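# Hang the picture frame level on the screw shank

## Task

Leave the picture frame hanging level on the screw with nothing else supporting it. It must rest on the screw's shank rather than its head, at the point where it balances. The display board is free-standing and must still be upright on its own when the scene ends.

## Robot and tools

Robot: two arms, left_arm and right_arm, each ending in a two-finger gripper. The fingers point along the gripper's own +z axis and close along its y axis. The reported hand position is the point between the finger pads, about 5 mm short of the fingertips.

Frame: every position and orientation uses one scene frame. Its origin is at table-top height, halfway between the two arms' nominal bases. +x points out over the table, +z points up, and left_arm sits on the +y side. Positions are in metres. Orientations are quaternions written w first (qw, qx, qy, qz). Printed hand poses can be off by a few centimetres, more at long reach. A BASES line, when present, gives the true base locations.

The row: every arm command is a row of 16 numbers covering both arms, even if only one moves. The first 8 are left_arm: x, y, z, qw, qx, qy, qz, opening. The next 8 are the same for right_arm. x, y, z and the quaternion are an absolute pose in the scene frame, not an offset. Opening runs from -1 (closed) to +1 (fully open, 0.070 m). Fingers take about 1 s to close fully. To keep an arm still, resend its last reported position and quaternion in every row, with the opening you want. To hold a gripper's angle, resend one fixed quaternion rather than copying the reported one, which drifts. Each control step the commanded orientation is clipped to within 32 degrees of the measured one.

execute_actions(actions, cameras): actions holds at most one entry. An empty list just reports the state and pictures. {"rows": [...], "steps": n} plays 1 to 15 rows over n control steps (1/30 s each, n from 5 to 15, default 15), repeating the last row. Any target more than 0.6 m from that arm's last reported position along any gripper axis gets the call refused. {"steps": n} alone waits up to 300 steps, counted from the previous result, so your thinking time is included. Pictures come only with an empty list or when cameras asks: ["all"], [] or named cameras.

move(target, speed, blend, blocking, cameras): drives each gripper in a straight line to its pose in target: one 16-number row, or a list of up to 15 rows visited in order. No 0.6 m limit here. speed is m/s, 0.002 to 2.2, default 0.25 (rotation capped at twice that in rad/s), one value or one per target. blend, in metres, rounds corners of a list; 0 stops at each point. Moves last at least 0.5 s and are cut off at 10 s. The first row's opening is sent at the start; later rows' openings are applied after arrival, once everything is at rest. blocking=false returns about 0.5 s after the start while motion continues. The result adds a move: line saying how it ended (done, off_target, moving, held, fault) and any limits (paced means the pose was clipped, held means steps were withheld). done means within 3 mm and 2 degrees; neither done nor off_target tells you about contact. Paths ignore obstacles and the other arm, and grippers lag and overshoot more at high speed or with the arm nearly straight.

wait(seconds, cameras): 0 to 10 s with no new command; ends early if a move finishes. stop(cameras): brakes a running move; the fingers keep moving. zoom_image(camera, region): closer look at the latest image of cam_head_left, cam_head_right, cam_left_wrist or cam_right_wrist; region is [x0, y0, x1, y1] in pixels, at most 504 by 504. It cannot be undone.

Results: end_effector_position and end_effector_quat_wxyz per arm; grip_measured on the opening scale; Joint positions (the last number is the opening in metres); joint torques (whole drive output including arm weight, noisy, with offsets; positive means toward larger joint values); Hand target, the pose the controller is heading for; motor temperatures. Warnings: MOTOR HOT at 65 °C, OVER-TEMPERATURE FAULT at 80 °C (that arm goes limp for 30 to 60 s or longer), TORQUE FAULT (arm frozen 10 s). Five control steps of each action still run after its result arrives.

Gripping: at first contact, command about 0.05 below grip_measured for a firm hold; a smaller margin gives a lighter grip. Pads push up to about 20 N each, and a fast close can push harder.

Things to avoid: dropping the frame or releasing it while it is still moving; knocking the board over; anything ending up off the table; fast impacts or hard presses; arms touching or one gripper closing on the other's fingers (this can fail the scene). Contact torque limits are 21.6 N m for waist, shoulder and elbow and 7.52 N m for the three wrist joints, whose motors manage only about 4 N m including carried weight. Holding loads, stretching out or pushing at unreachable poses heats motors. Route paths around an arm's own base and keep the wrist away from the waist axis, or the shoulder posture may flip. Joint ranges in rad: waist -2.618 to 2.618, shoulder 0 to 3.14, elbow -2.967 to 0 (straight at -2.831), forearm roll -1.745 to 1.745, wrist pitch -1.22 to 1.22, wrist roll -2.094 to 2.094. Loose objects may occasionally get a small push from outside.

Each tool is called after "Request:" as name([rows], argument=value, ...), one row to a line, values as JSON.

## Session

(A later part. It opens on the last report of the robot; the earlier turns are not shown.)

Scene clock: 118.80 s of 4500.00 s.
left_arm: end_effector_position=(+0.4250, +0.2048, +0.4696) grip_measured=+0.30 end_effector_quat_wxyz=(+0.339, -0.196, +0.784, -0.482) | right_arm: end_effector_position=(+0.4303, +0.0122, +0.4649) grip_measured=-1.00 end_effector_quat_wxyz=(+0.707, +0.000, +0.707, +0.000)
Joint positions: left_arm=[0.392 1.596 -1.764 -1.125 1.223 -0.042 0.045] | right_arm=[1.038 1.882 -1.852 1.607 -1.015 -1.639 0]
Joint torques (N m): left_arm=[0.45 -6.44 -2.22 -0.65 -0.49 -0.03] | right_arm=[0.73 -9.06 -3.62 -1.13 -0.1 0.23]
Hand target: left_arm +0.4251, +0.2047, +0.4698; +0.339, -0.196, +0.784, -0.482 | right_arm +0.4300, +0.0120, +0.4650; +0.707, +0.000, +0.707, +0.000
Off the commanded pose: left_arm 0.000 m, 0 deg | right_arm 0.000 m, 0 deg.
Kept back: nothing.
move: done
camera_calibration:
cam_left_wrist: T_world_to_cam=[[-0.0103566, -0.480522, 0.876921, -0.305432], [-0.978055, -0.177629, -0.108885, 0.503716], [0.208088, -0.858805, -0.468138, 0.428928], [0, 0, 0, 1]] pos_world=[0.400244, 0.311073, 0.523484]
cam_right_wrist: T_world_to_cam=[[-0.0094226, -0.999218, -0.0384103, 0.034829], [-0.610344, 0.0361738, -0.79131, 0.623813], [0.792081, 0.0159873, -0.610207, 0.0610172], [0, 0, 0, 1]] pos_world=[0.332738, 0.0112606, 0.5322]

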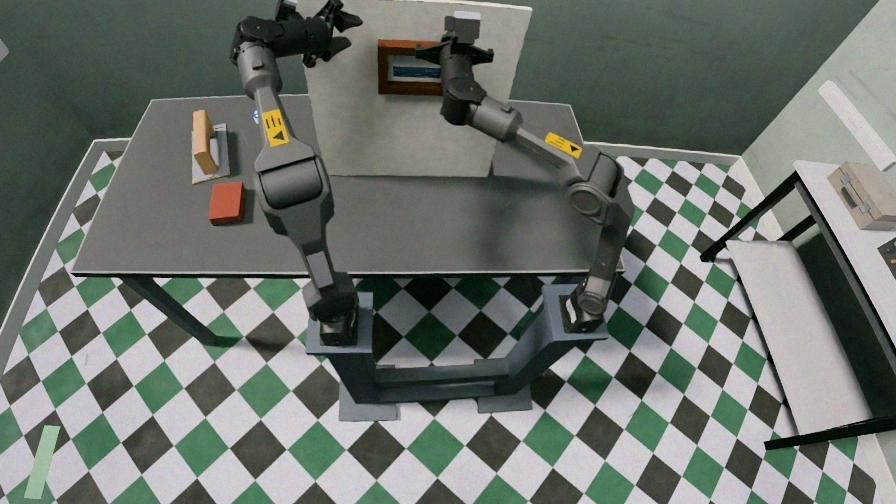

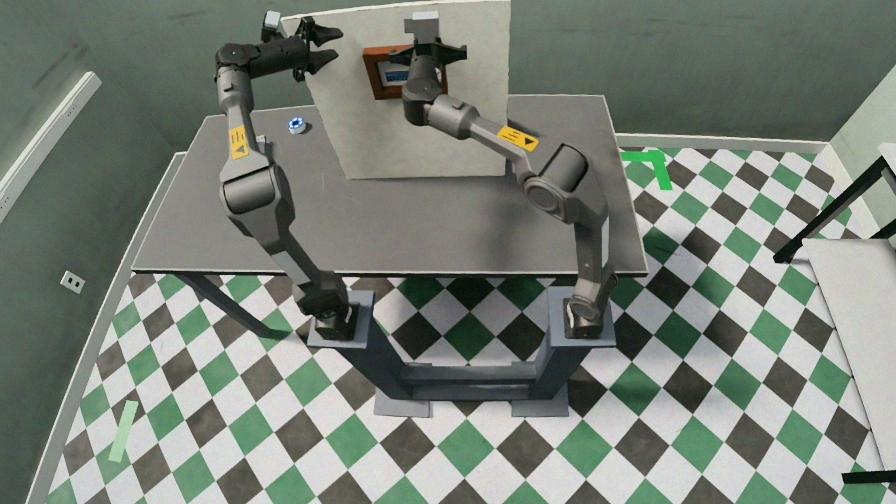

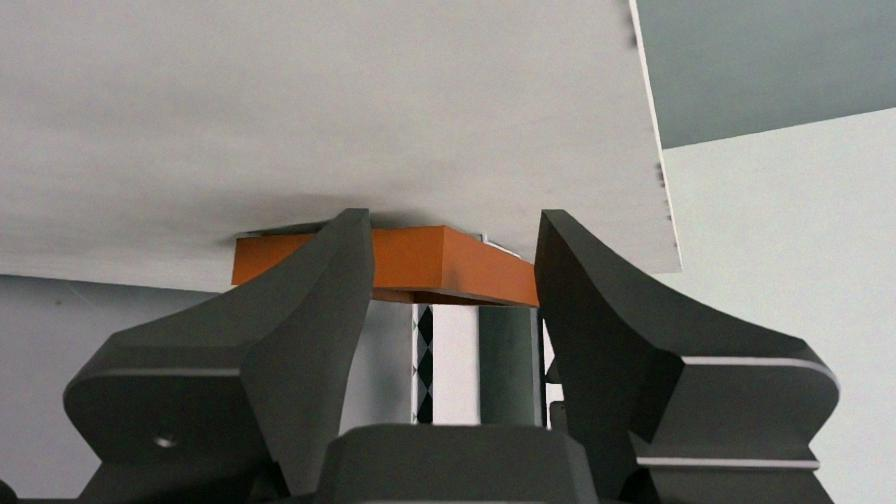

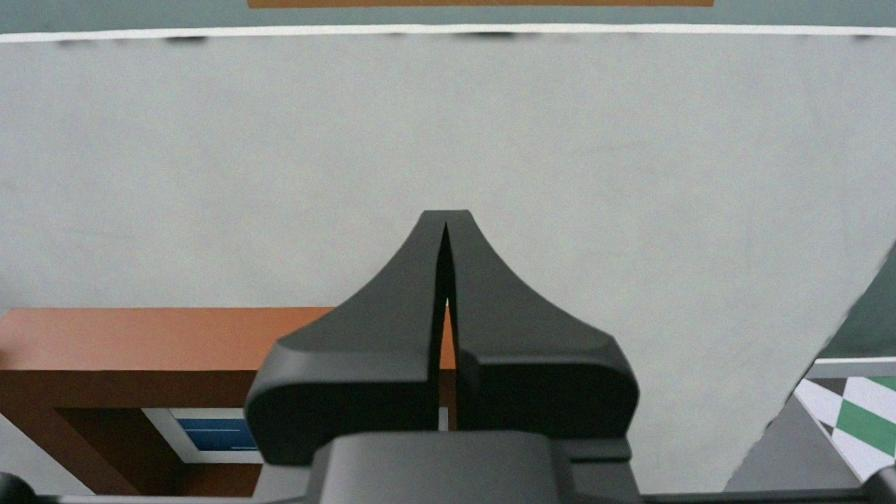

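Request:
move([
  [0.4251,0.2047,0.4698,0.339,-0.196,0.784,-0.482,0.3,0.432,0.02,0.455,0.707,0,0.707,0,-1],
  [0.4251,0.2047,0.4698,0.339,-0.196,0.784,-0.482,0.3,0.432,0.02,0.4425,0.707,0,0.707,0,-1],
], speed=0.04, cameras=["cam_left_wrist","cam_right_wrist"])

Request:
move([
  [0.4251,0.2047,0.4698,0.339,-0.196,0.784,-0.482,0.3,0.432,0.02,0.462,0.707,0,0.707,0,-1],
], speed=0.03, cameras=["cam_left_wrist","cam_right_wrist"])

Scene clock: 120.13 s of 4500.00 s.
left_arm: end_effector_position=(+0.4250, +0.2048, +0.4696) grip_measured=+0.30 end_effector_quat_wxyz=(+0.339, -0.196, +0.784, -0.482) | right_arm: end_effector_position=(+0.4321, +0.0204, +0.4417) grip_measured=-1.00 end_effector_quat_wxyz=(+0.707, -0.001, +0.707, +0.000)
Joint positions: left_arm=[0.392 1.596 -1.764 -1.125 1.223 -0.042 0.046] | right_arm=[1.046 1.905 -1.794 1.557 -1.022 -1.545 0]
Joint torques (N m): left_arm=[0.4 -6.48 -2.55 -0.63 -0.47 0.01] | right_arm=[-0.04 -9.23 -4.48 -0.91 -0.03 -0.11]
Hand target: left_arm +0.4251, +0.2047, +0.4698; +0.339, -0.196, +0.784, -0.482 | right_arm +0.4320, +0.0200, +0.4425; +0.707, +0.000, +0.707, +0.000
Off the commanded pose: left_arm 0.000 m, 0 deg | right_arm 0.001 m, 0 deg.
Kept back: nothing.
move: done
camera_calibration:
cam_left_wrist: T_world_to_cam=[[-0.0103566, -0.480522, 0.876921, -0.305432], [-0.978055, -0.177629, -0.108885, 0.503716], [0.208088, -0.858805, -0.468138, 0.428928], [0, 0, 0, 1]] pos_world=[0.400244, 0.311073, 0.523484]
cam_right_wrist: T_world_to_cam=[[-0.00942088, -0.999245, -0.0376847, 0.0417772], [-0.610738, 0.0355904, -0.791032, 0.606257], [0.791777, 0.0155633, -0.610613, 0.0456203], [0, 0, 0, 1]] pos_world=[0.334537, 0.0194587, 0.508999]
Images, in order (width x height): cam_left_wrist 896x504, cam_right_wrist 896x504.

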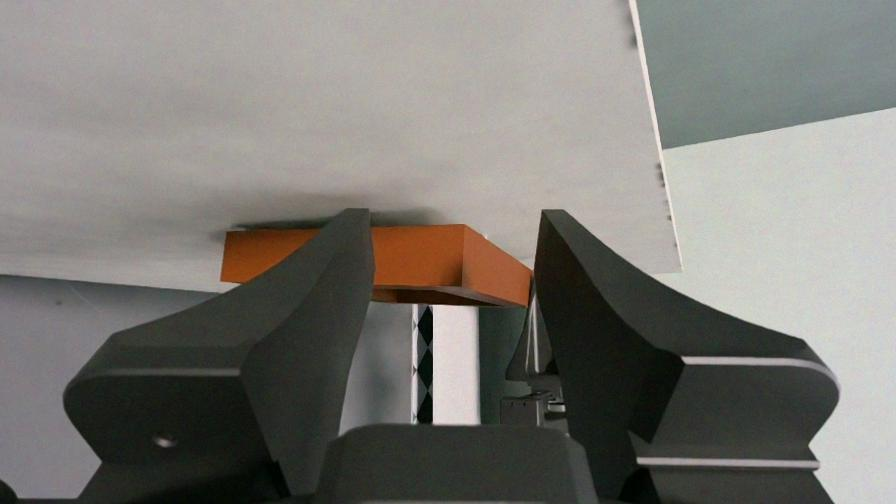

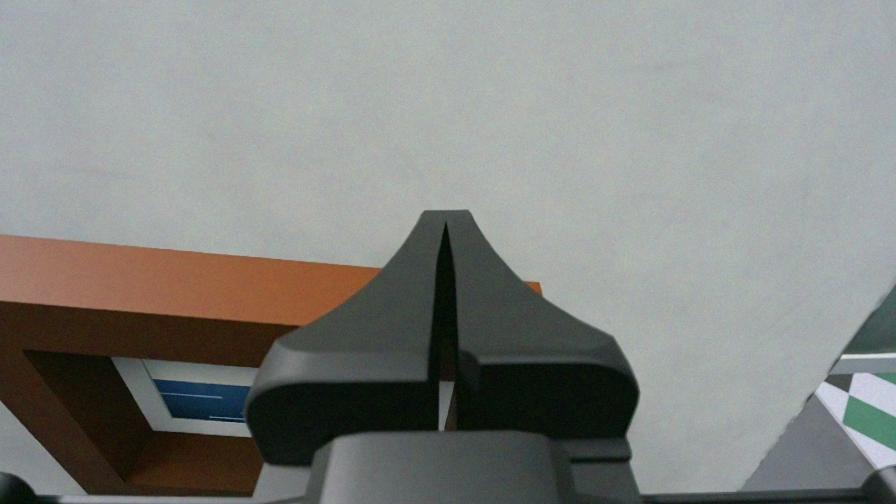

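Scene clock: 121.00 s of 4500.00 s.
left_arm: end_effector_position=(+0.4250, +0.2048, +0.4696) grip_measured=+0.30 end_effector_quat_wxyz=(+0.339, -0.196, +0.784, -0.482) | right_arm: end_effector_position=(+0.4319, +0.0202, +0.4626) grip_measured=-1.00 end_effector_quat_wxyz=(+0.707, +0.000, +0.707, +0.001)
Joint positions: left_arm=[0.392 1.596 -1.764 -1.125 1.223 -0.042 0.046] | right_arm=[1.046 1.912 -1.887 1.609 -1.022 -1.643 0]
Joint torques (N m): left_arm=[0.48 -6.29 -2.07 -0.61 -0.48 -0.01] | right_arm=[-0.42 -7.56 -3.77 -1.06 -0.09 0.26]
Hand target: left_arm +0.4251, +0.2047, +0.4698; +0.339, -0.196, +0.784, -0.482 | right_arm +0.4320, +0.0200, +0.4620; +0.707, +0.000, +0.707, +0.000
Off the commanded pose: left_arm 0.000 m, 0 deg | right_arm 0.001 m, 0 deg.
Kept back: nothing.
move: done
camera_calibration:
cam_left_wrist: T_world_to_cam=[[-0.0103566, -0.480522, 0.876921, -0.305432], [-0.978055, -0.177629, -0.108885, 0.503716], [0.208088, -0.858805, -0.468138, 0.428928], [0, 0, 0, 1]] pos_world=[0.400244, 0.311073, 0.523484]
cam_right_wrist: T_world_to_cam=[[-0.00839163, -0.999194, -0.0392483, 0.0426481], [-0.60981, 0.0362201, -0.79172, 0.622587], [0.792503, 0.0172902, -0.609623, 0.0577633], [0, 0, 0, 1]] pos_world=[0.33424, 0.0190648, 0.529802]
Images, in order (width x height): cam_left_wrist 896x504, cam_right_wrist 896x504.

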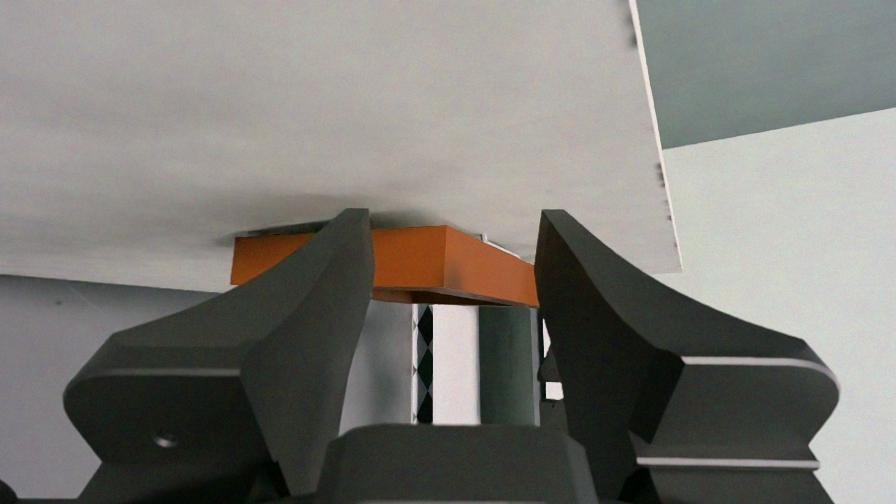

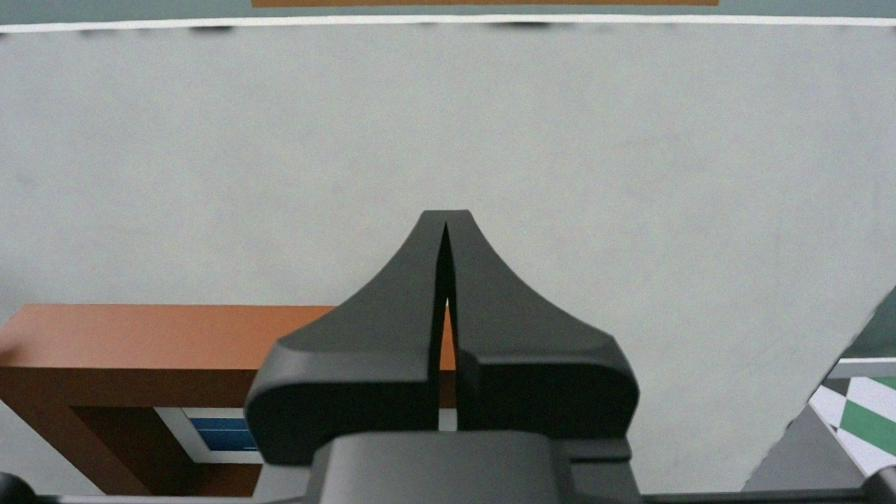

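Request:
move([
  [0.4251,0.2047,0.4698,0.339,-0.196,0.784,-0.482,0.3,0.38,0.03,0.475,0.707,0,0.707,0,-1],
  [0.4251,0.2047,0.4698,0.339,-0.196,0.784,-0.482,0.3,0.40,0.135,0.47,0.707,0,0.707,0,-1],
  [0.4251,0.2047,0.4698,0.339,-0.196,0.784,-0.482,0.3,0.432,0.138,0.458,0.707,0,0.707,0,-1],
], speed=[0.1,0.1,0.06])

Scene clock: 124.03 s of 4500.00 s.
left_arm: end_effector_position=(+0.4250, +0.2048, +0.4696) grip_measured=+0.30 end_effector_quat_wxyz=(+0.339, -0.196, +0.784, -0.482) | right_arm: end_effector_position=(+0.4323, +0.1372, +0.4574) grip_measured=-1.00 end_effector_quat_wxyz=(+0.730, -0.037, +0.681, +0.037)
Joint positions: left_arm=[0.392 1.596 -1.764 -1.125 1.223 -0.042 0.046] | right_arm=[1.147 2.461 -2.796 1.748 -1.04 -2.026 0]
Joint torques (N m): left_arm=[0.47 -6.49 -2.2 -0.62 -0.49 -0.03] | right_arm=[0.67 -11.28 -3.55 -0.94 0.18 0.11]
Hand target: left_arm +0.4251, +0.2047, +0.4698; +0.339, -0.196, +0.784, -0.482 | right_arm +0.4317, +0.1374, +0.4576; +0.730, -0.037, +0.681, +0.037
Off the commanded pose: left_arm 0.000 m, 0 deg | right_arm 0.001 m, 7 deg.
elbow stopped short (right arm): the move would have taken joint 3 (elbow) straighter than the controller allows.
Kept back: nothing.
move: off_target (right_arm)
camera_calibration:
cam_left_wrist: T_world_to_cam=[[-0.0103566, -0.480522, 0.876921, -0.305432], [-0.978055, -0.177629, -0.108885, 0.503716], [0.208088, -0.858805, -0.468138, 0.428928], [0, 0, 0, 1]] pos_world=[0.400244, 0.311073, 0.523484]
cam_right_wrist: T_world_to_cam=[[0.0981565, -0.994546, -0.0352685, 0.110768], [-0.555087, -0.0253008, -0.831408, 0.61738], [0.825981, 0.101185, -0.554543, 0.000983475], [0, 0, 0, 1]] pos_world=[0.331015, 0.125684, 0.517747]

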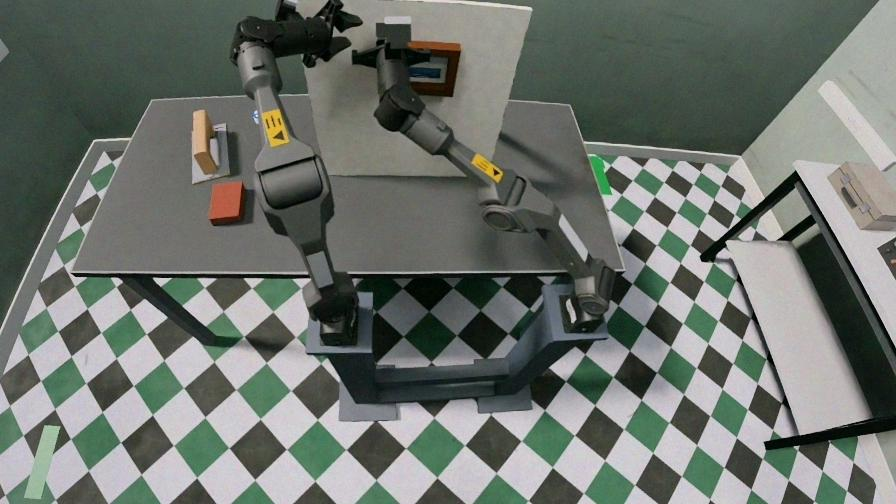

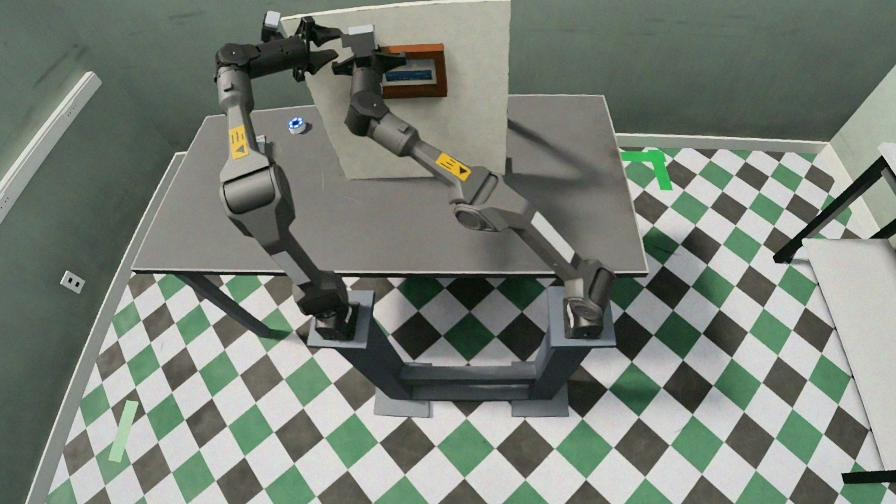

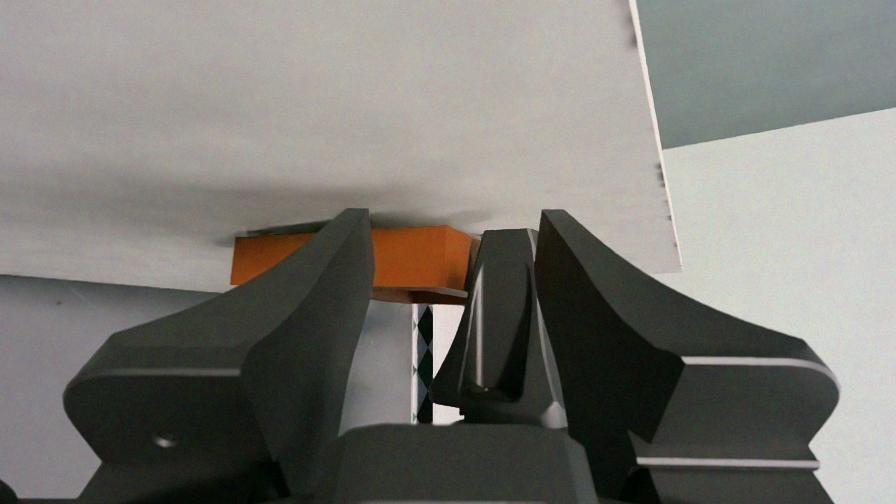

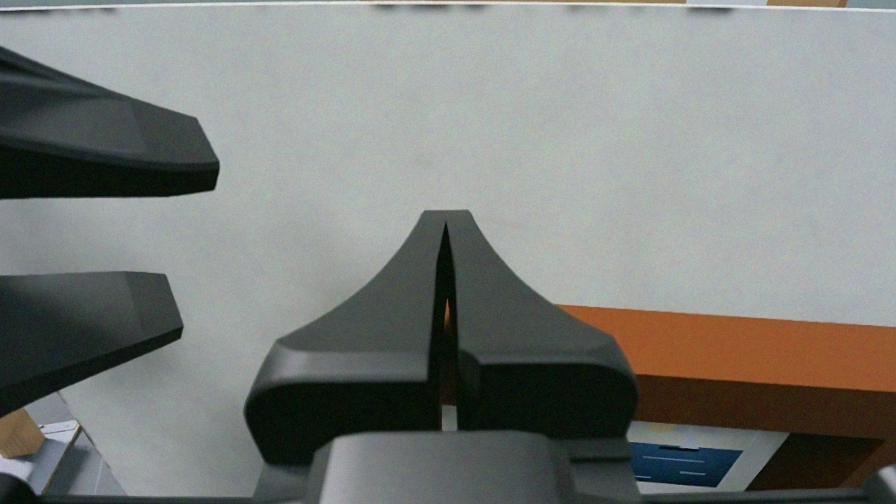

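Request:
move([
  [0.4251,0.2047,0.4698,0.339,-0.196,0.784,-0.482,0.3,0.4317,0.1365,0.442,0.730,-0.037,0.681,0.037,-1],
], speed=0.03, cameras=["cam_left_wrist","cam_right_wrist"])

Scene clock: 125.07 s of 4500.00 s.
left_arm: end_effector_position=(+0.4250, +0.2048, +0.4696) grip_measured=+0.30 end_effector_quat_wxyz=(+0.339, -0.196, +0.784, -0.482) | right_arm: end_effector_position=(+0.4313, +0.1371, +0.4416) grip_measured=-1.00 end_effector_quat_wxyz=(+0.730, -0.038, +0.681, +0.037)
Joint positions: left_arm=[0.392 1.596 -1.764 -1.125 1.223 -0.042 0.046] | right_arm=[1.149 2.336 -2.476 1.63 -1.018 -1.799 0]
Joint torques (N m): left_arm=[0.29 -6.35 -2.34 -0.65 -0.49 0] | right_arm=[-1.66 -11.02 -4.1 -0.83 -0.03 -0.07]
Hand target: left_arm +0.4251, +0.2047, +0.4698; +0.339, -0.196, +0.784, -0.482 | right_arm +0.4317, +0.1365, +0.4420; +0.730, -0.037, +0.681, +0.037
Off the commanded pose: left_arm 0.000 m, 0 deg | right_arm 0.001 m, 0 deg.
Kept back: nothing.
move: done
camera_calibration:
cam_left_wrist: T_world_to_cam=[[-0.0103566, -0.480522, 0.876921, -0.305432], [-0.978055, -0.177629, -0.108885, 0.503716], [0.208088, -0.858805, -0.468138, 0.428928], [0, 0, 0, 1]] pos_world=[0.400244, 0.311073, 0.523484]
cam_right_wrist: T_world_to_cam=[[0.098361, -0.994531, -0.0351062, 0.110072], [-0.554765, -0.025512, -0.831616, 0.60374], [0.826172, 0.101274, -0.554241, -0.00703053], [0, 0, 0, 1]] pos_world=[0.329916, 0.125585, 0.502047]
Images, in order (width x height): cam_left_wrist 896x504, cam_right_wrist 896x504.

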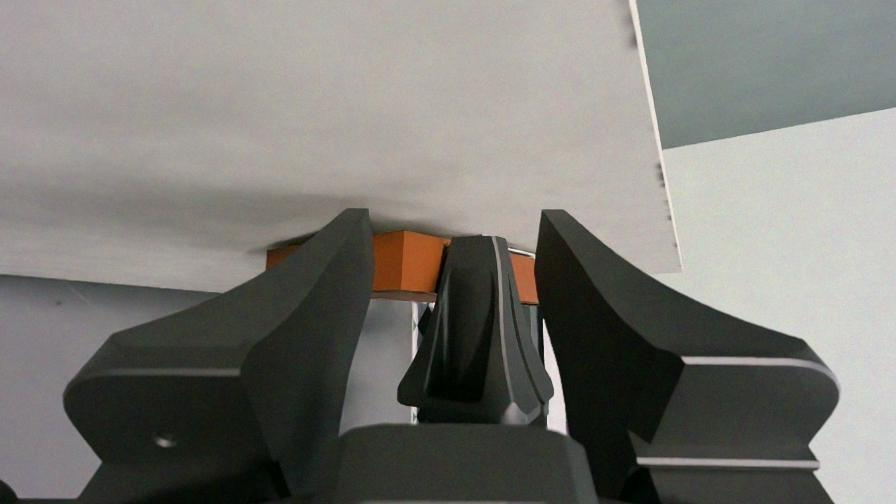

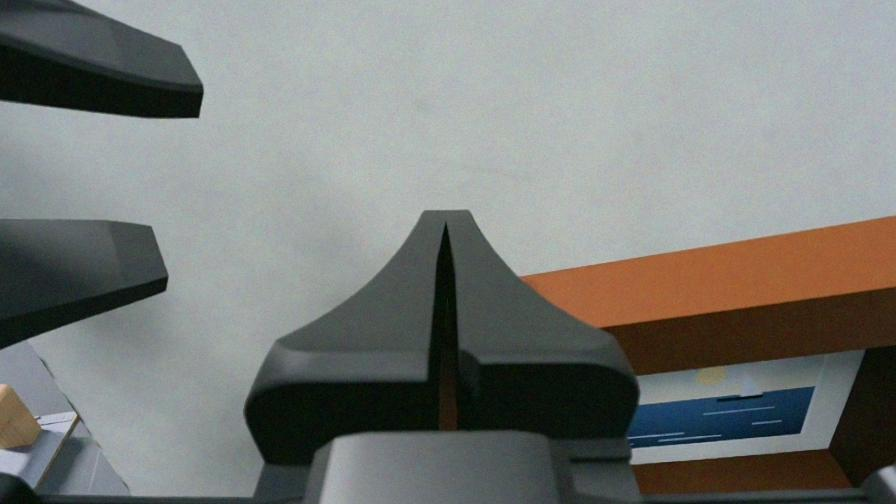

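Request:
move([
  [0.4251,0.2047,0.4698,0.339,-0.196,0.784,-0.482,0.3,0.4317,0.1365,0.460,0.730,-0.037,0.681,0.037,-1],
], speed=0.03, cameras=["cam_left_wrist","cam_right_wrist"])

Request:
zoom_image(camera="cam_left_wrist", region=[440, 228, 540, 268])

Scene clock: 126.13 s of 4500.00 s.
left_arm: end_effector_position=(+0.4250, +0.2048, +0.4696) grip_measured=+0.30 end_effector_quat_wxyz=(+0.339, -0.196, +0.784, -0.482) | right_arm: end_effector_position=(+0.4317, +0.1364, +0.4598) grip_measured=-1.00 end_effector_quat_wxyz=(+0.731, -0.038, +0.681, +0.038)
Joint positions: left_arm=[0.392 1.596 -1.764 -1.125 1.223 -0.042 0.046] | right_arm=[1.147 2.45 -2.782 1.745 -1.037 -2.021 0]
Joint torques (N m): left_arm=[0.61 -6.58 -2.36 -0.65 -0.52 -0.04] | right_arm=[0.68 -10.6 -3.78 -0.92 0.21 0.06]
Hand target: left_arm +0.4251, +0.2047, +0.4698; +0.339, -0.196, +0.784, -0.482 | right_arm +0.4316, +0.1363, +0.4599; +0.731, -0.038, +0.681, +0.038
Off the commanded pose: left_arm 0.000 m, 0 deg | right_arm 0.000 m, 0 deg.
Kept back: nothing.
move: done
camera_calibration:
cam_left_wrist: T_world_to_cam=[[-0.0103566, -0.480522, 0.876921, -0.305432], [-0.978055, -0.177629, -0.108885, 0.503716], [0.208088, -0.858805, -0.468138, 0.428928], [0, 0, 0, 1]] pos_world=[0.400244, 0.311073, 0.523484]
cam_right_wrist: T_world_to_cam=[[0.0997022, -0.994369, -0.035904, 0.109722], [-0.553001, -0.0253776, -0.832794, 0.618845], [0.827194, 0.102886, -0.552417, 0.00116237], [0, 0, 0, 1]] pos_world=[0.330321, 0.12469, 0.519952]
Images, in order (width x height): cam_left_wrist 896x504, cam_right_wrist 896x504.

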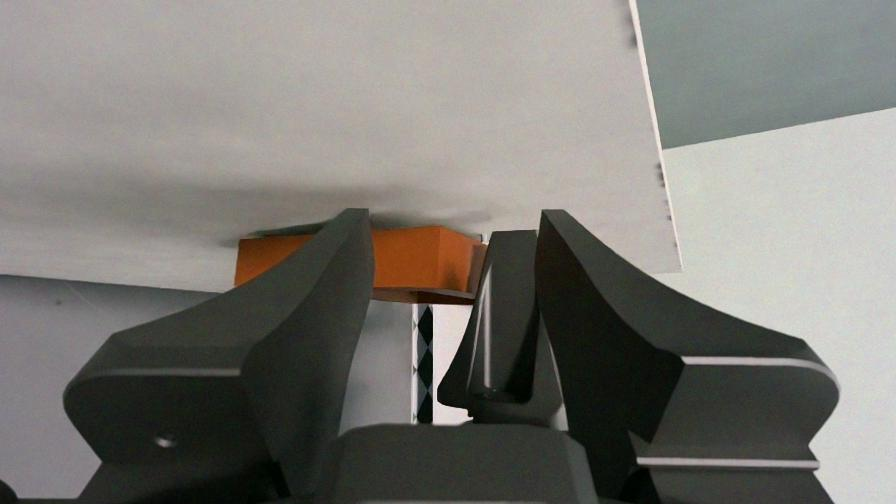

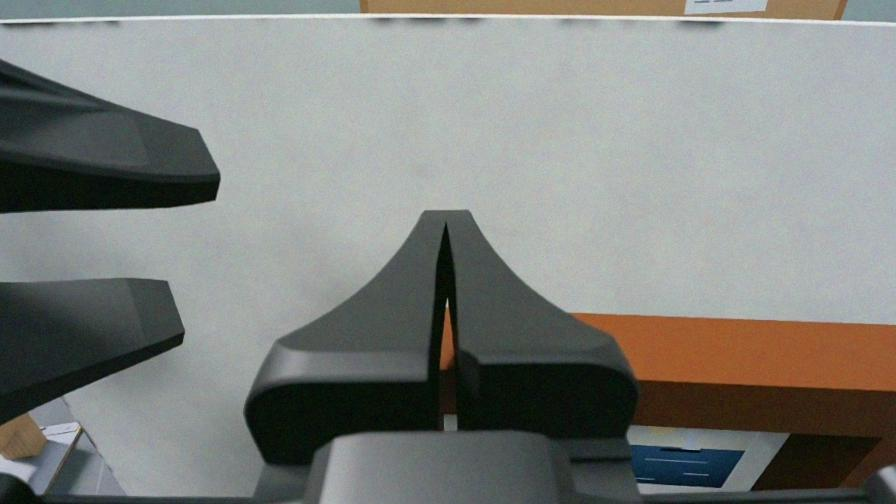

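Scaled by 5.040 from the camera's 896x504 image, which has a finer 1280x720 frame.

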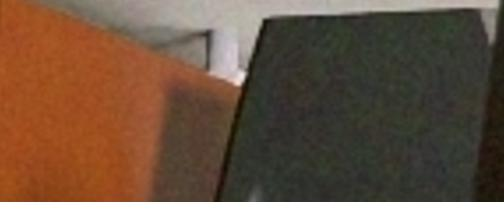

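Request:
move([
  [0.4251,0.2047,0.4698,0.339,-0.196,0.784,-0.482,0.3,0.39,0.12,0.475,0.730,-0.037,0.681,0.037,-1],
  [0.4251,0.2047,0.4698,0.339,-0.196,0.784,-0.482,0.3,0.36,0.0,0.47,0.707,0,0.707,0,-1],
  [0.4251,0.2047,0.4698,0.339,-0.196,0.784,-0.482,0.3,0.32,-0.25,0.42,0.707,0,0.707,0,-1],
], speed=0.15)

Request:
zoom_image(camera="cam_left_wrist", region=[465, 228, 525, 264])

Request:
zoom_image(camera="cam_head_left", region=[365, 20, 475, 100])

Request:
zoom_image(camera="cam_head_right", region=[350, 30, 460, 110])

Request:
zoom_image(camera="cam_head_left", region=[310, 140, 510, 200])

Request:
zoom_image(camera="cam_head_right", region=[330, 140, 530, 200])

Scene clock: 129.97 s of 4500.00 s.
left_arm: end_effector_position=(+0.4250, +0.2048, +0.4696) grip_measured=+0.30 end_effector_quat_wxyz=(+0.339, -0.196, +0.784, -0.482) | right_arm: end_effector_position=(+0.3200, -0.2501, +0.4200) grip_measured=-1.00 end_effector_quat_wxyz=(+0.707, +0.000, +0.707, +0.000)
Joint positions: left_arm=[0.392 1.596 -1.764 -1.125 1.223 -0.042 0.046] | right_arm=[0.583 0.881 -0.731 1.47 -0.562 -1.451 0]
Joint torques (N m): left_arm=[0.3 -6.48 -2.4 -0.64 -0.48 -0.02] | right_arm=[0.72 -0.93 -4.2 -0.75 -0.24 0.08]
Hand target: left_arm +0.4251, +0.2047, +0.4698; +0.339, -0.196, +0.784, -0.482 | right_arm +0.3200, -0.2500, +0.4200; +0.707, +0.000, +0.707, +0.000
Off the commanded pose: left_arm 0.000 m, 0 deg | right_arm 0.000 m, 0 deg.
Kept back: nothing.
move: done
camera_calibration:
cam_left_wrist: T_world_to_cam=[[-0.0103566, -0.480522, 0.876921, -0.305432], [-0.978055, -0.177629, -0.108885, 0.503716], [0.208088, -0.858805, -0.468138, 0.428928], [0, 0, 0, 1]] pos_world=[0.400244, 0.311073, 0.523484]
cam_right_wrist: T_world_to_cam=[[-0.00980763, -0.999186, -0.0391185, -0.22959], [-0.610443, 0.0369675, -0.791197, 0.530616], [0.791999, 0.0161199, -0.610309, 0.12528], [0, 0, 0, 1]] pos_world=[0.222437, -0.251038, 0.4873]

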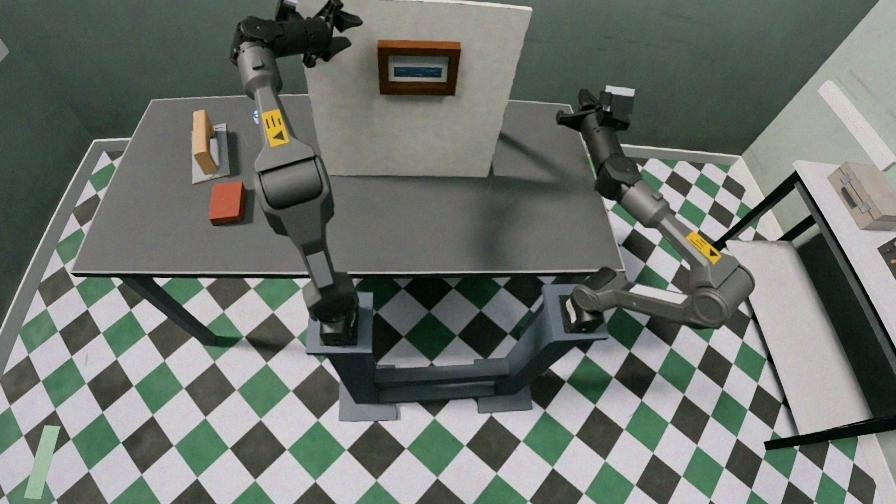

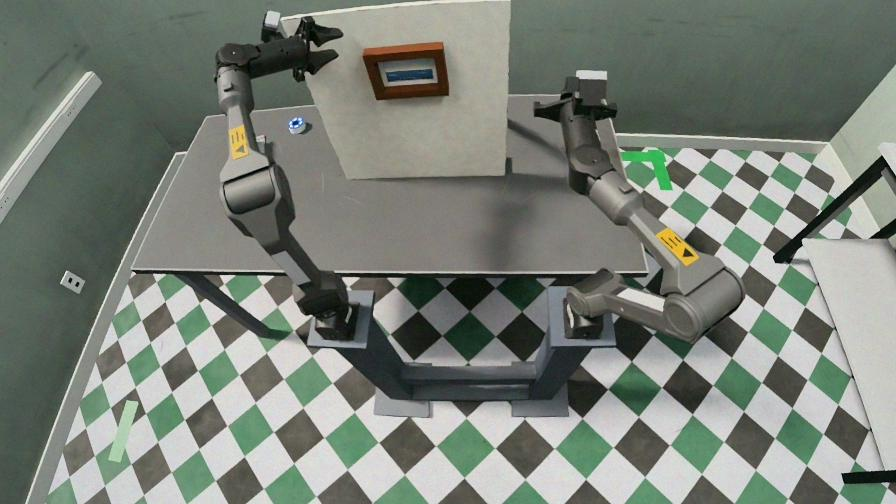

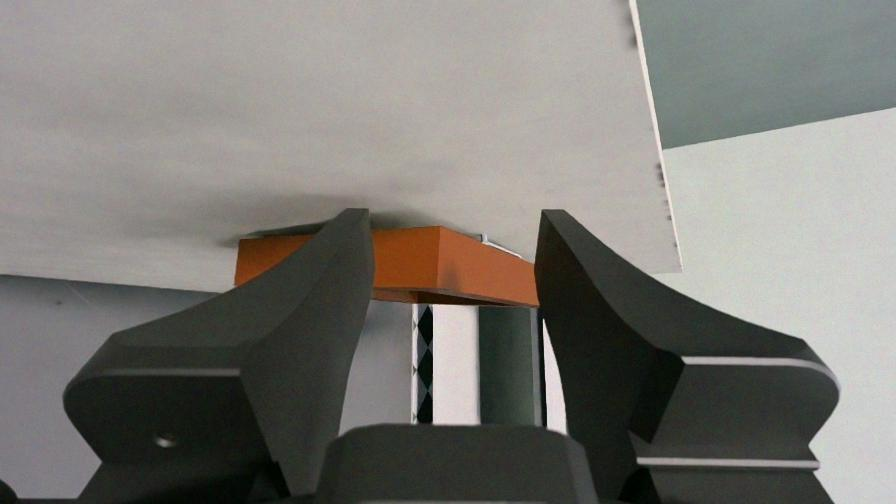

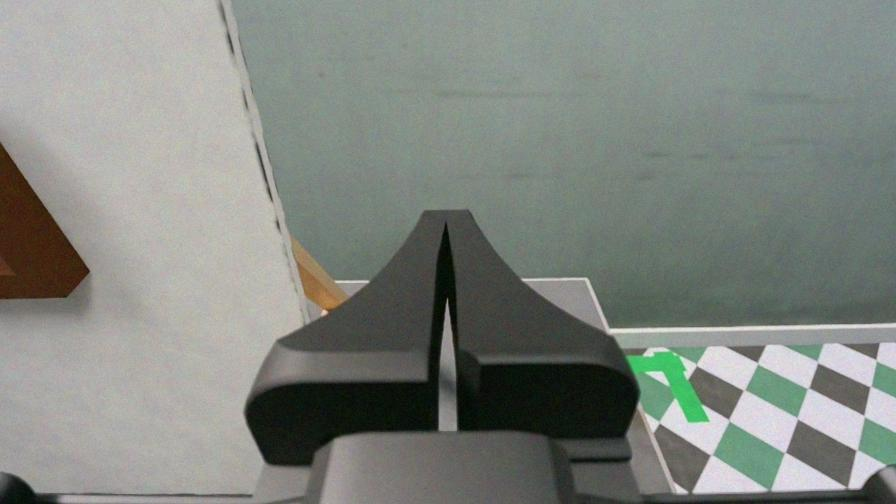

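Scaled by 8.400 from the camera's 896x504 image, which has a finer 1280x720 frame.

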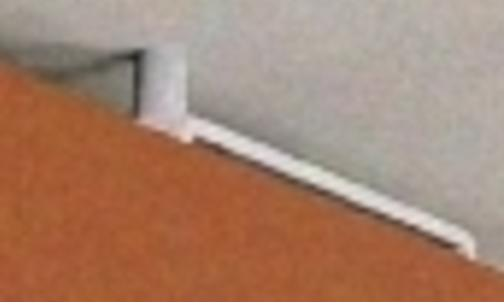

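Scaled by 4.582 from the camera's 896x504 image, which has a finer 1280x720 frame.

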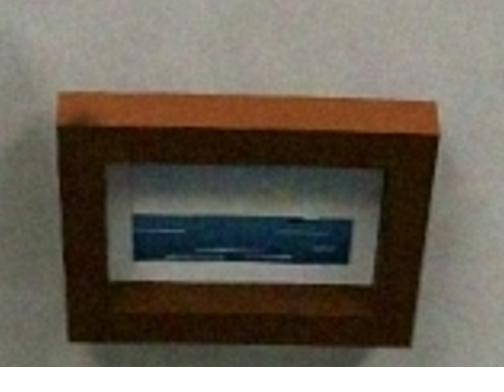

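Scaled by 4.582 from the camera's 896x504 image, which has a finer 1280x720 frame.

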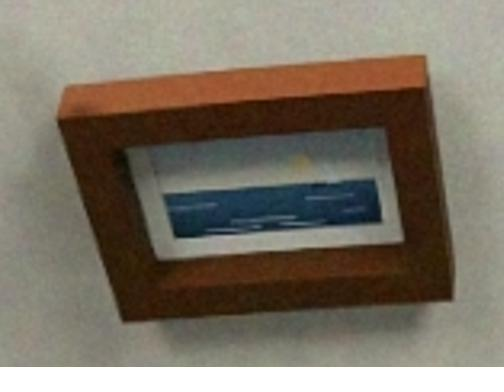

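Scaled by 2.520 from the camera's 896x504 image, which has a finer 1280x720 frame.

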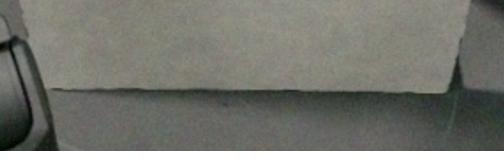

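Scaled by 2.520 from the camera's 896x504 image, which has a finer 1280x720 frame.

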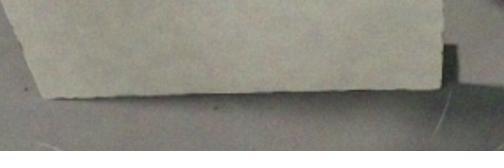

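Request:
move([
  [0.4251,0.2047,0.4698,0.339,-0.196,0.784,-0.482,0.3,0.37,0.0,0.47,0.707,0,0.707,0,-1],
  [0.4251,0.2047,0.4698,0.339,-0.196,0.784,-0.482,0.3,0.432,0.02,0.462,0.707,0,0.707,0,-1],
  [0.4251,0.2047,0.4698,0.339,-0.196,0.784,-0.482,0.3,0.432,0.02,0.447,0.707,0,0.707,0,-1],
], speed=[0.15,0.1,0.03], cameras=["cam_right_wrist"])

Request:
move([
  [0.4251,0.2047,0.4698,0.339,-0.196,0.784,-0.482,0.3,0.432,0.02,0.462,0.707,0,0.707,0,-1],
], speed=0.03, cameras=["cam_right_wrist"])

Request:
move([
  [0.4251,0.2047,0.4698,0.339,-0.196,0.784,-0.482,0.3,0.37,0.0,0.47,0.707,0,0.707,0,-1],
  [0.4251,0.2047,0.4698,0.339,-0.196,0.784,-0.482,0.3,0.32,-0.25,0.42,0.707,0,0.707,0,-1],
], speed=0.15)

Request:
zoom_image(camera="cam_left_wrist", region=[465, 228, 525, 264])

Request:
zoom_image(camera="cam_head_left", region=[365, 20, 475, 100])

Request:
zoom_image(camera="cam_head_right", region=[350, 30, 460, 110])

Scene clock: 135.20 s of 4500.00 s.
left_arm: end_effector_position=(+0.4250, +0.2048, +0.4696) grip_measured=+0.30 end_effector_quat_wxyz=(+0.339, -0.196, +0.784, -0.482) | right_arm: end_effector_position=(+0.4321, +0.0200, +0.4466) grip_measured=-1.00 end_effector_quat_wxyz=(+0.707, +0.000, +0.707, +0.000)
Joint positions: left_arm=[0.392 1.596 -1.764 -1.125 1.223 -0.042 0.046] | right_arm=[1.045 1.905 -1.814 1.569 -1.022 -1.567 0]
Joint torques (N m): left_arm=[0.35 -6.51 -2.27 -0.63 -0.54 -0.02] | right_arm=[0.7 -9.02 -4.31 -0.95 -0.03 -0.14]
Hand target: left_arm +0.4251, +0.2047, +0.4698; +0.339, -0.196, +0.784, -0.482 | right_arm +0.4320, +0.0200, +0.4470; +0.707, +0.000, +0.707, +0.000
Off the commanded pose: left_arm 0.000 m, 0 deg | right_arm 0.000 m, 0 deg.
Kept back: nothing.
move: done
camera_calibration:
cam_right_wrist: T_world_to_cam=[[-0.0102531, -0.999218, -0.0381914, 0.0421961], [-0.610425, 0.0365056, -0.791232, 0.610046], [0.792008, 0.0152004, -0.610322, 0.048336], [0, 0, 0, 1]] pos_world=[0.334537, 0.0191583, 0.5138]
Images, in order (width x height): cam_right_wrist 896x504.

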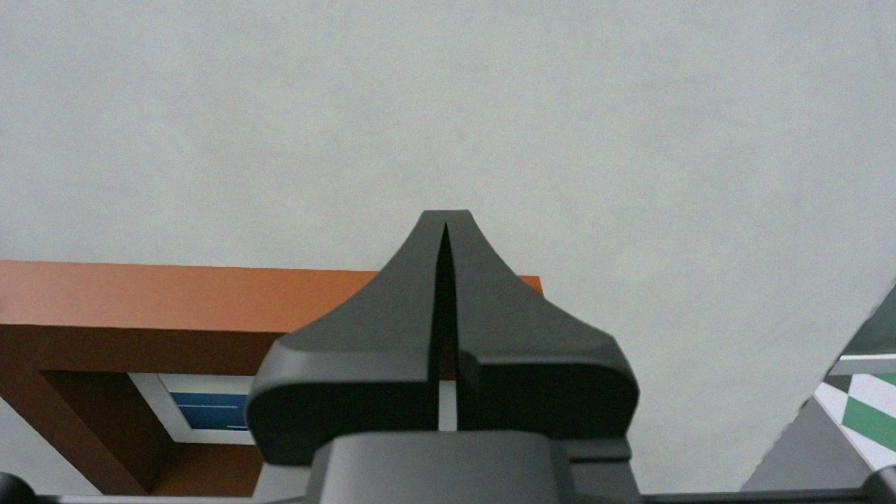

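Scene clock: 135.93 s of 4500.00 s.
left_arm: end_effector_position=(+0.4250, +0.2048, +0.4696) grip_measured=+0.30 end_effector_quat_wxyz=(+0.339, -0.196, +0.784, -0.482) | right_arm: end_effector_position=(+0.4319, +0.0200, +0.4626) grip_measured=-1.00 end_effector_quat_wxyz=(+0.707, +0.000, +0.707, +0.000)
Joint positions: left_arm=[0.392 1.596 -1.764 -1.125 1.223 -0.042 0.046] | right_arm=[1.045 1.912 -1.888 1.609 -1.022 -1.643 0]
Joint torques (N m): left_arm=[0.43 -6.21 -2.29 -0.64 -0.52 -0.04] | right_arm=[0.65 -7.5 -3.78 -1.06 -0.1 0.26]
Hand target: left_arm +0.4251, +0.2047, +0.4698; +0.339, -0.196, +0.784, -0.482 | right_arm +0.4320, +0.0200, +0.4620; +0.707, +0.000, +0.707, +0.000
Off the commanded pose: left_arm 0.000 m, 0 deg | right_arm 0.001 m, 0 deg.
Kept back: nothing.
move: done
camera_calibration:
cam_right_wrist: T_world_to_cam=[[-0.00897268, -0.999191, -0.0392049, 0.042715], [-0.60979, 0.0365403, -0.79172, 0.62256], [0.792512, 0.0168029, -0.609625, 0.0576322], [0, 0, 0, 1]] pos_world=[0.33434, 0.0189635, 0.529702]
Images, in order (width x height): cam_right_wrist 896x504.

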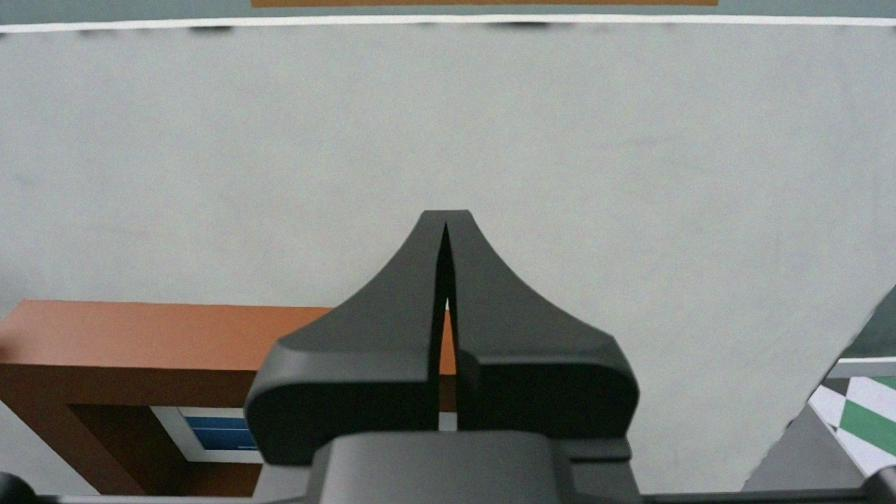

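Scene clock: 138.53 s of 4500.00 s.
left_arm: end_effector_position=(+0.4250, +0.2048, +0.4696) grip_measured=+0.30 end_effector_quat_wxyz=(+0.339, -0.196, +0.784, -0.482) | right_arm: end_effector_position=(+0.3200, -0.2501, +0.4200) grip_measured=-1.00 end_effector_quat_wxyz=(+0.707, +0.000, +0.707, +0.000)
Joint positions: left_arm=[0.392 1.596 -1.764 -1.125 1.223 -0.042 0.045] | right_arm=[0.583 0.881 -0.73 1.47 -0.562 -1.451 0]
Joint torques (N m): left_arm=[0.58 -6.31 -2.28 -0.62 -0.55 -0.01] | right_arm=[0.66 -0.87 -4.27 -0.76 -0.25 -0.03]
Hand target: left_arm +0.4251, +0.2047, +0.4698; +0.339, -0.196, +0.784, -0.482 | right_arm +0.3200, -0.2500, +0.4200; +0.707, +0.000, +0.707, +0.000
Off the commanded pose: left_arm 0.000 m, 0 deg | right_arm 0.000 m, 0 deg.
Kept back: nothing.
move: done
camera_calibration:
cam_left_wrist: T_world_to_cam=[[-0.0103566, -0.480522, 0.876921, -0.305432], [-0.978055, -0.177629, -0.108885, 0.503716], [0.208088, -0.858805, -0.468138, 0.428928], [0, 0, 0, 1]] pos_world=[0.400244, 0.311073, 0.523484]
cam_right_wrist: T_world_to_cam=[[-0.00987607, -0.999168, -0.0395611, -0.229458], [-0.610442, 0.0373598, -0.79118, 0.53063], [0.792, 0.016336, -0.610303, 0.125272], [0, 0, 0, 1]] pos_world=[0.222437, -0.251137, 0.4872]

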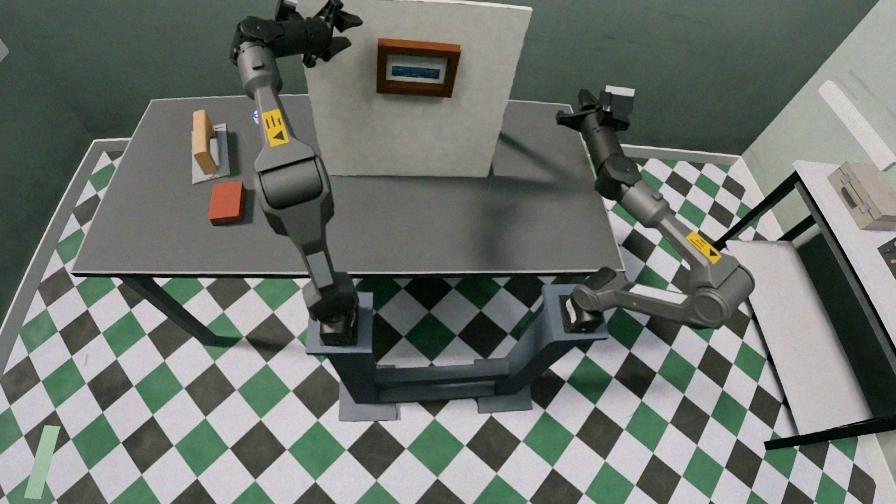

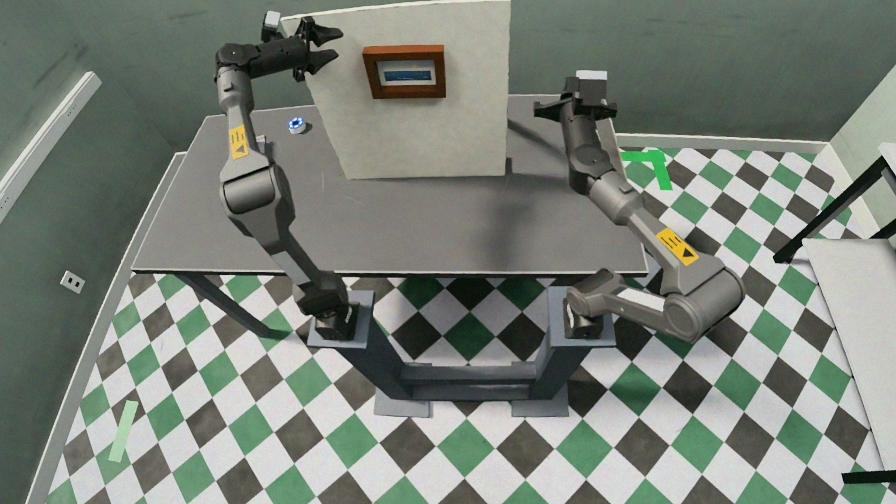

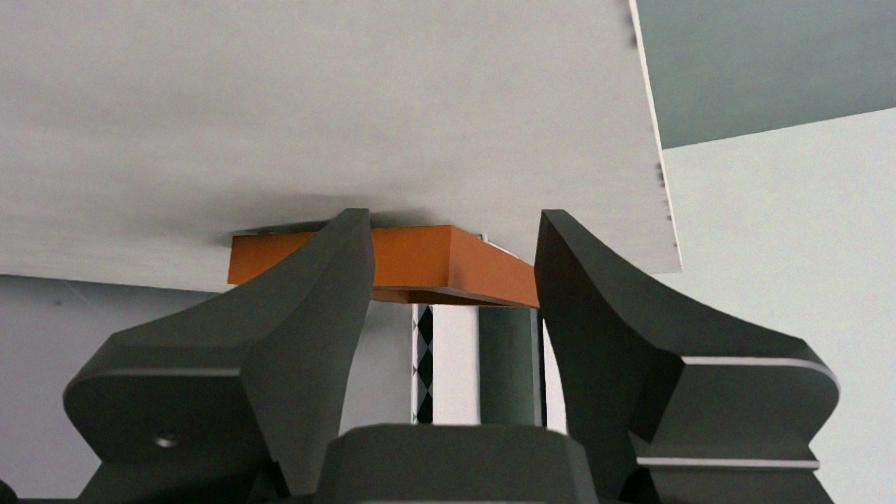

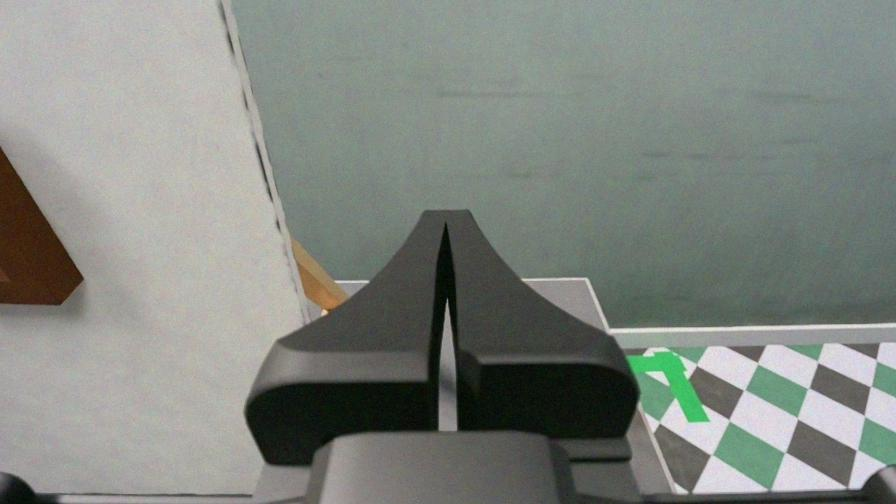

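Scaled by 8.400 from the camera's 896x504 image, which has a finer 1280x720 frame.

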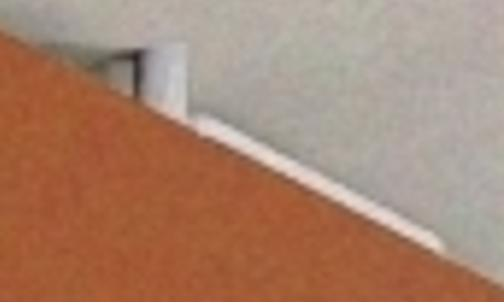

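Scaled by 4.582 from the camera's 896x504 image, which has a finer 1280x720 frame.

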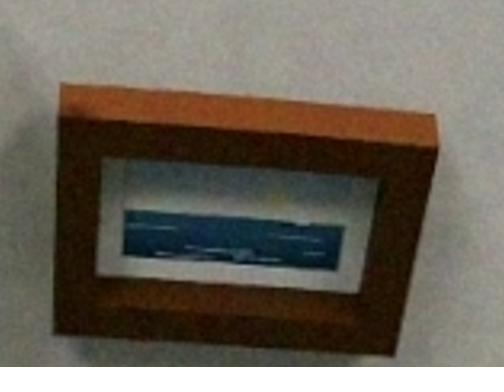

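Scaled by 4.582 from the camera's 896x504 image, which has a finer 1280x720 frame.

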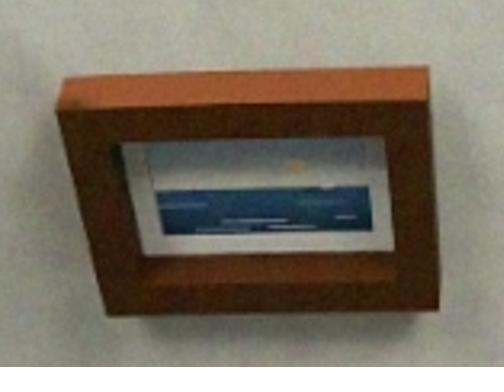

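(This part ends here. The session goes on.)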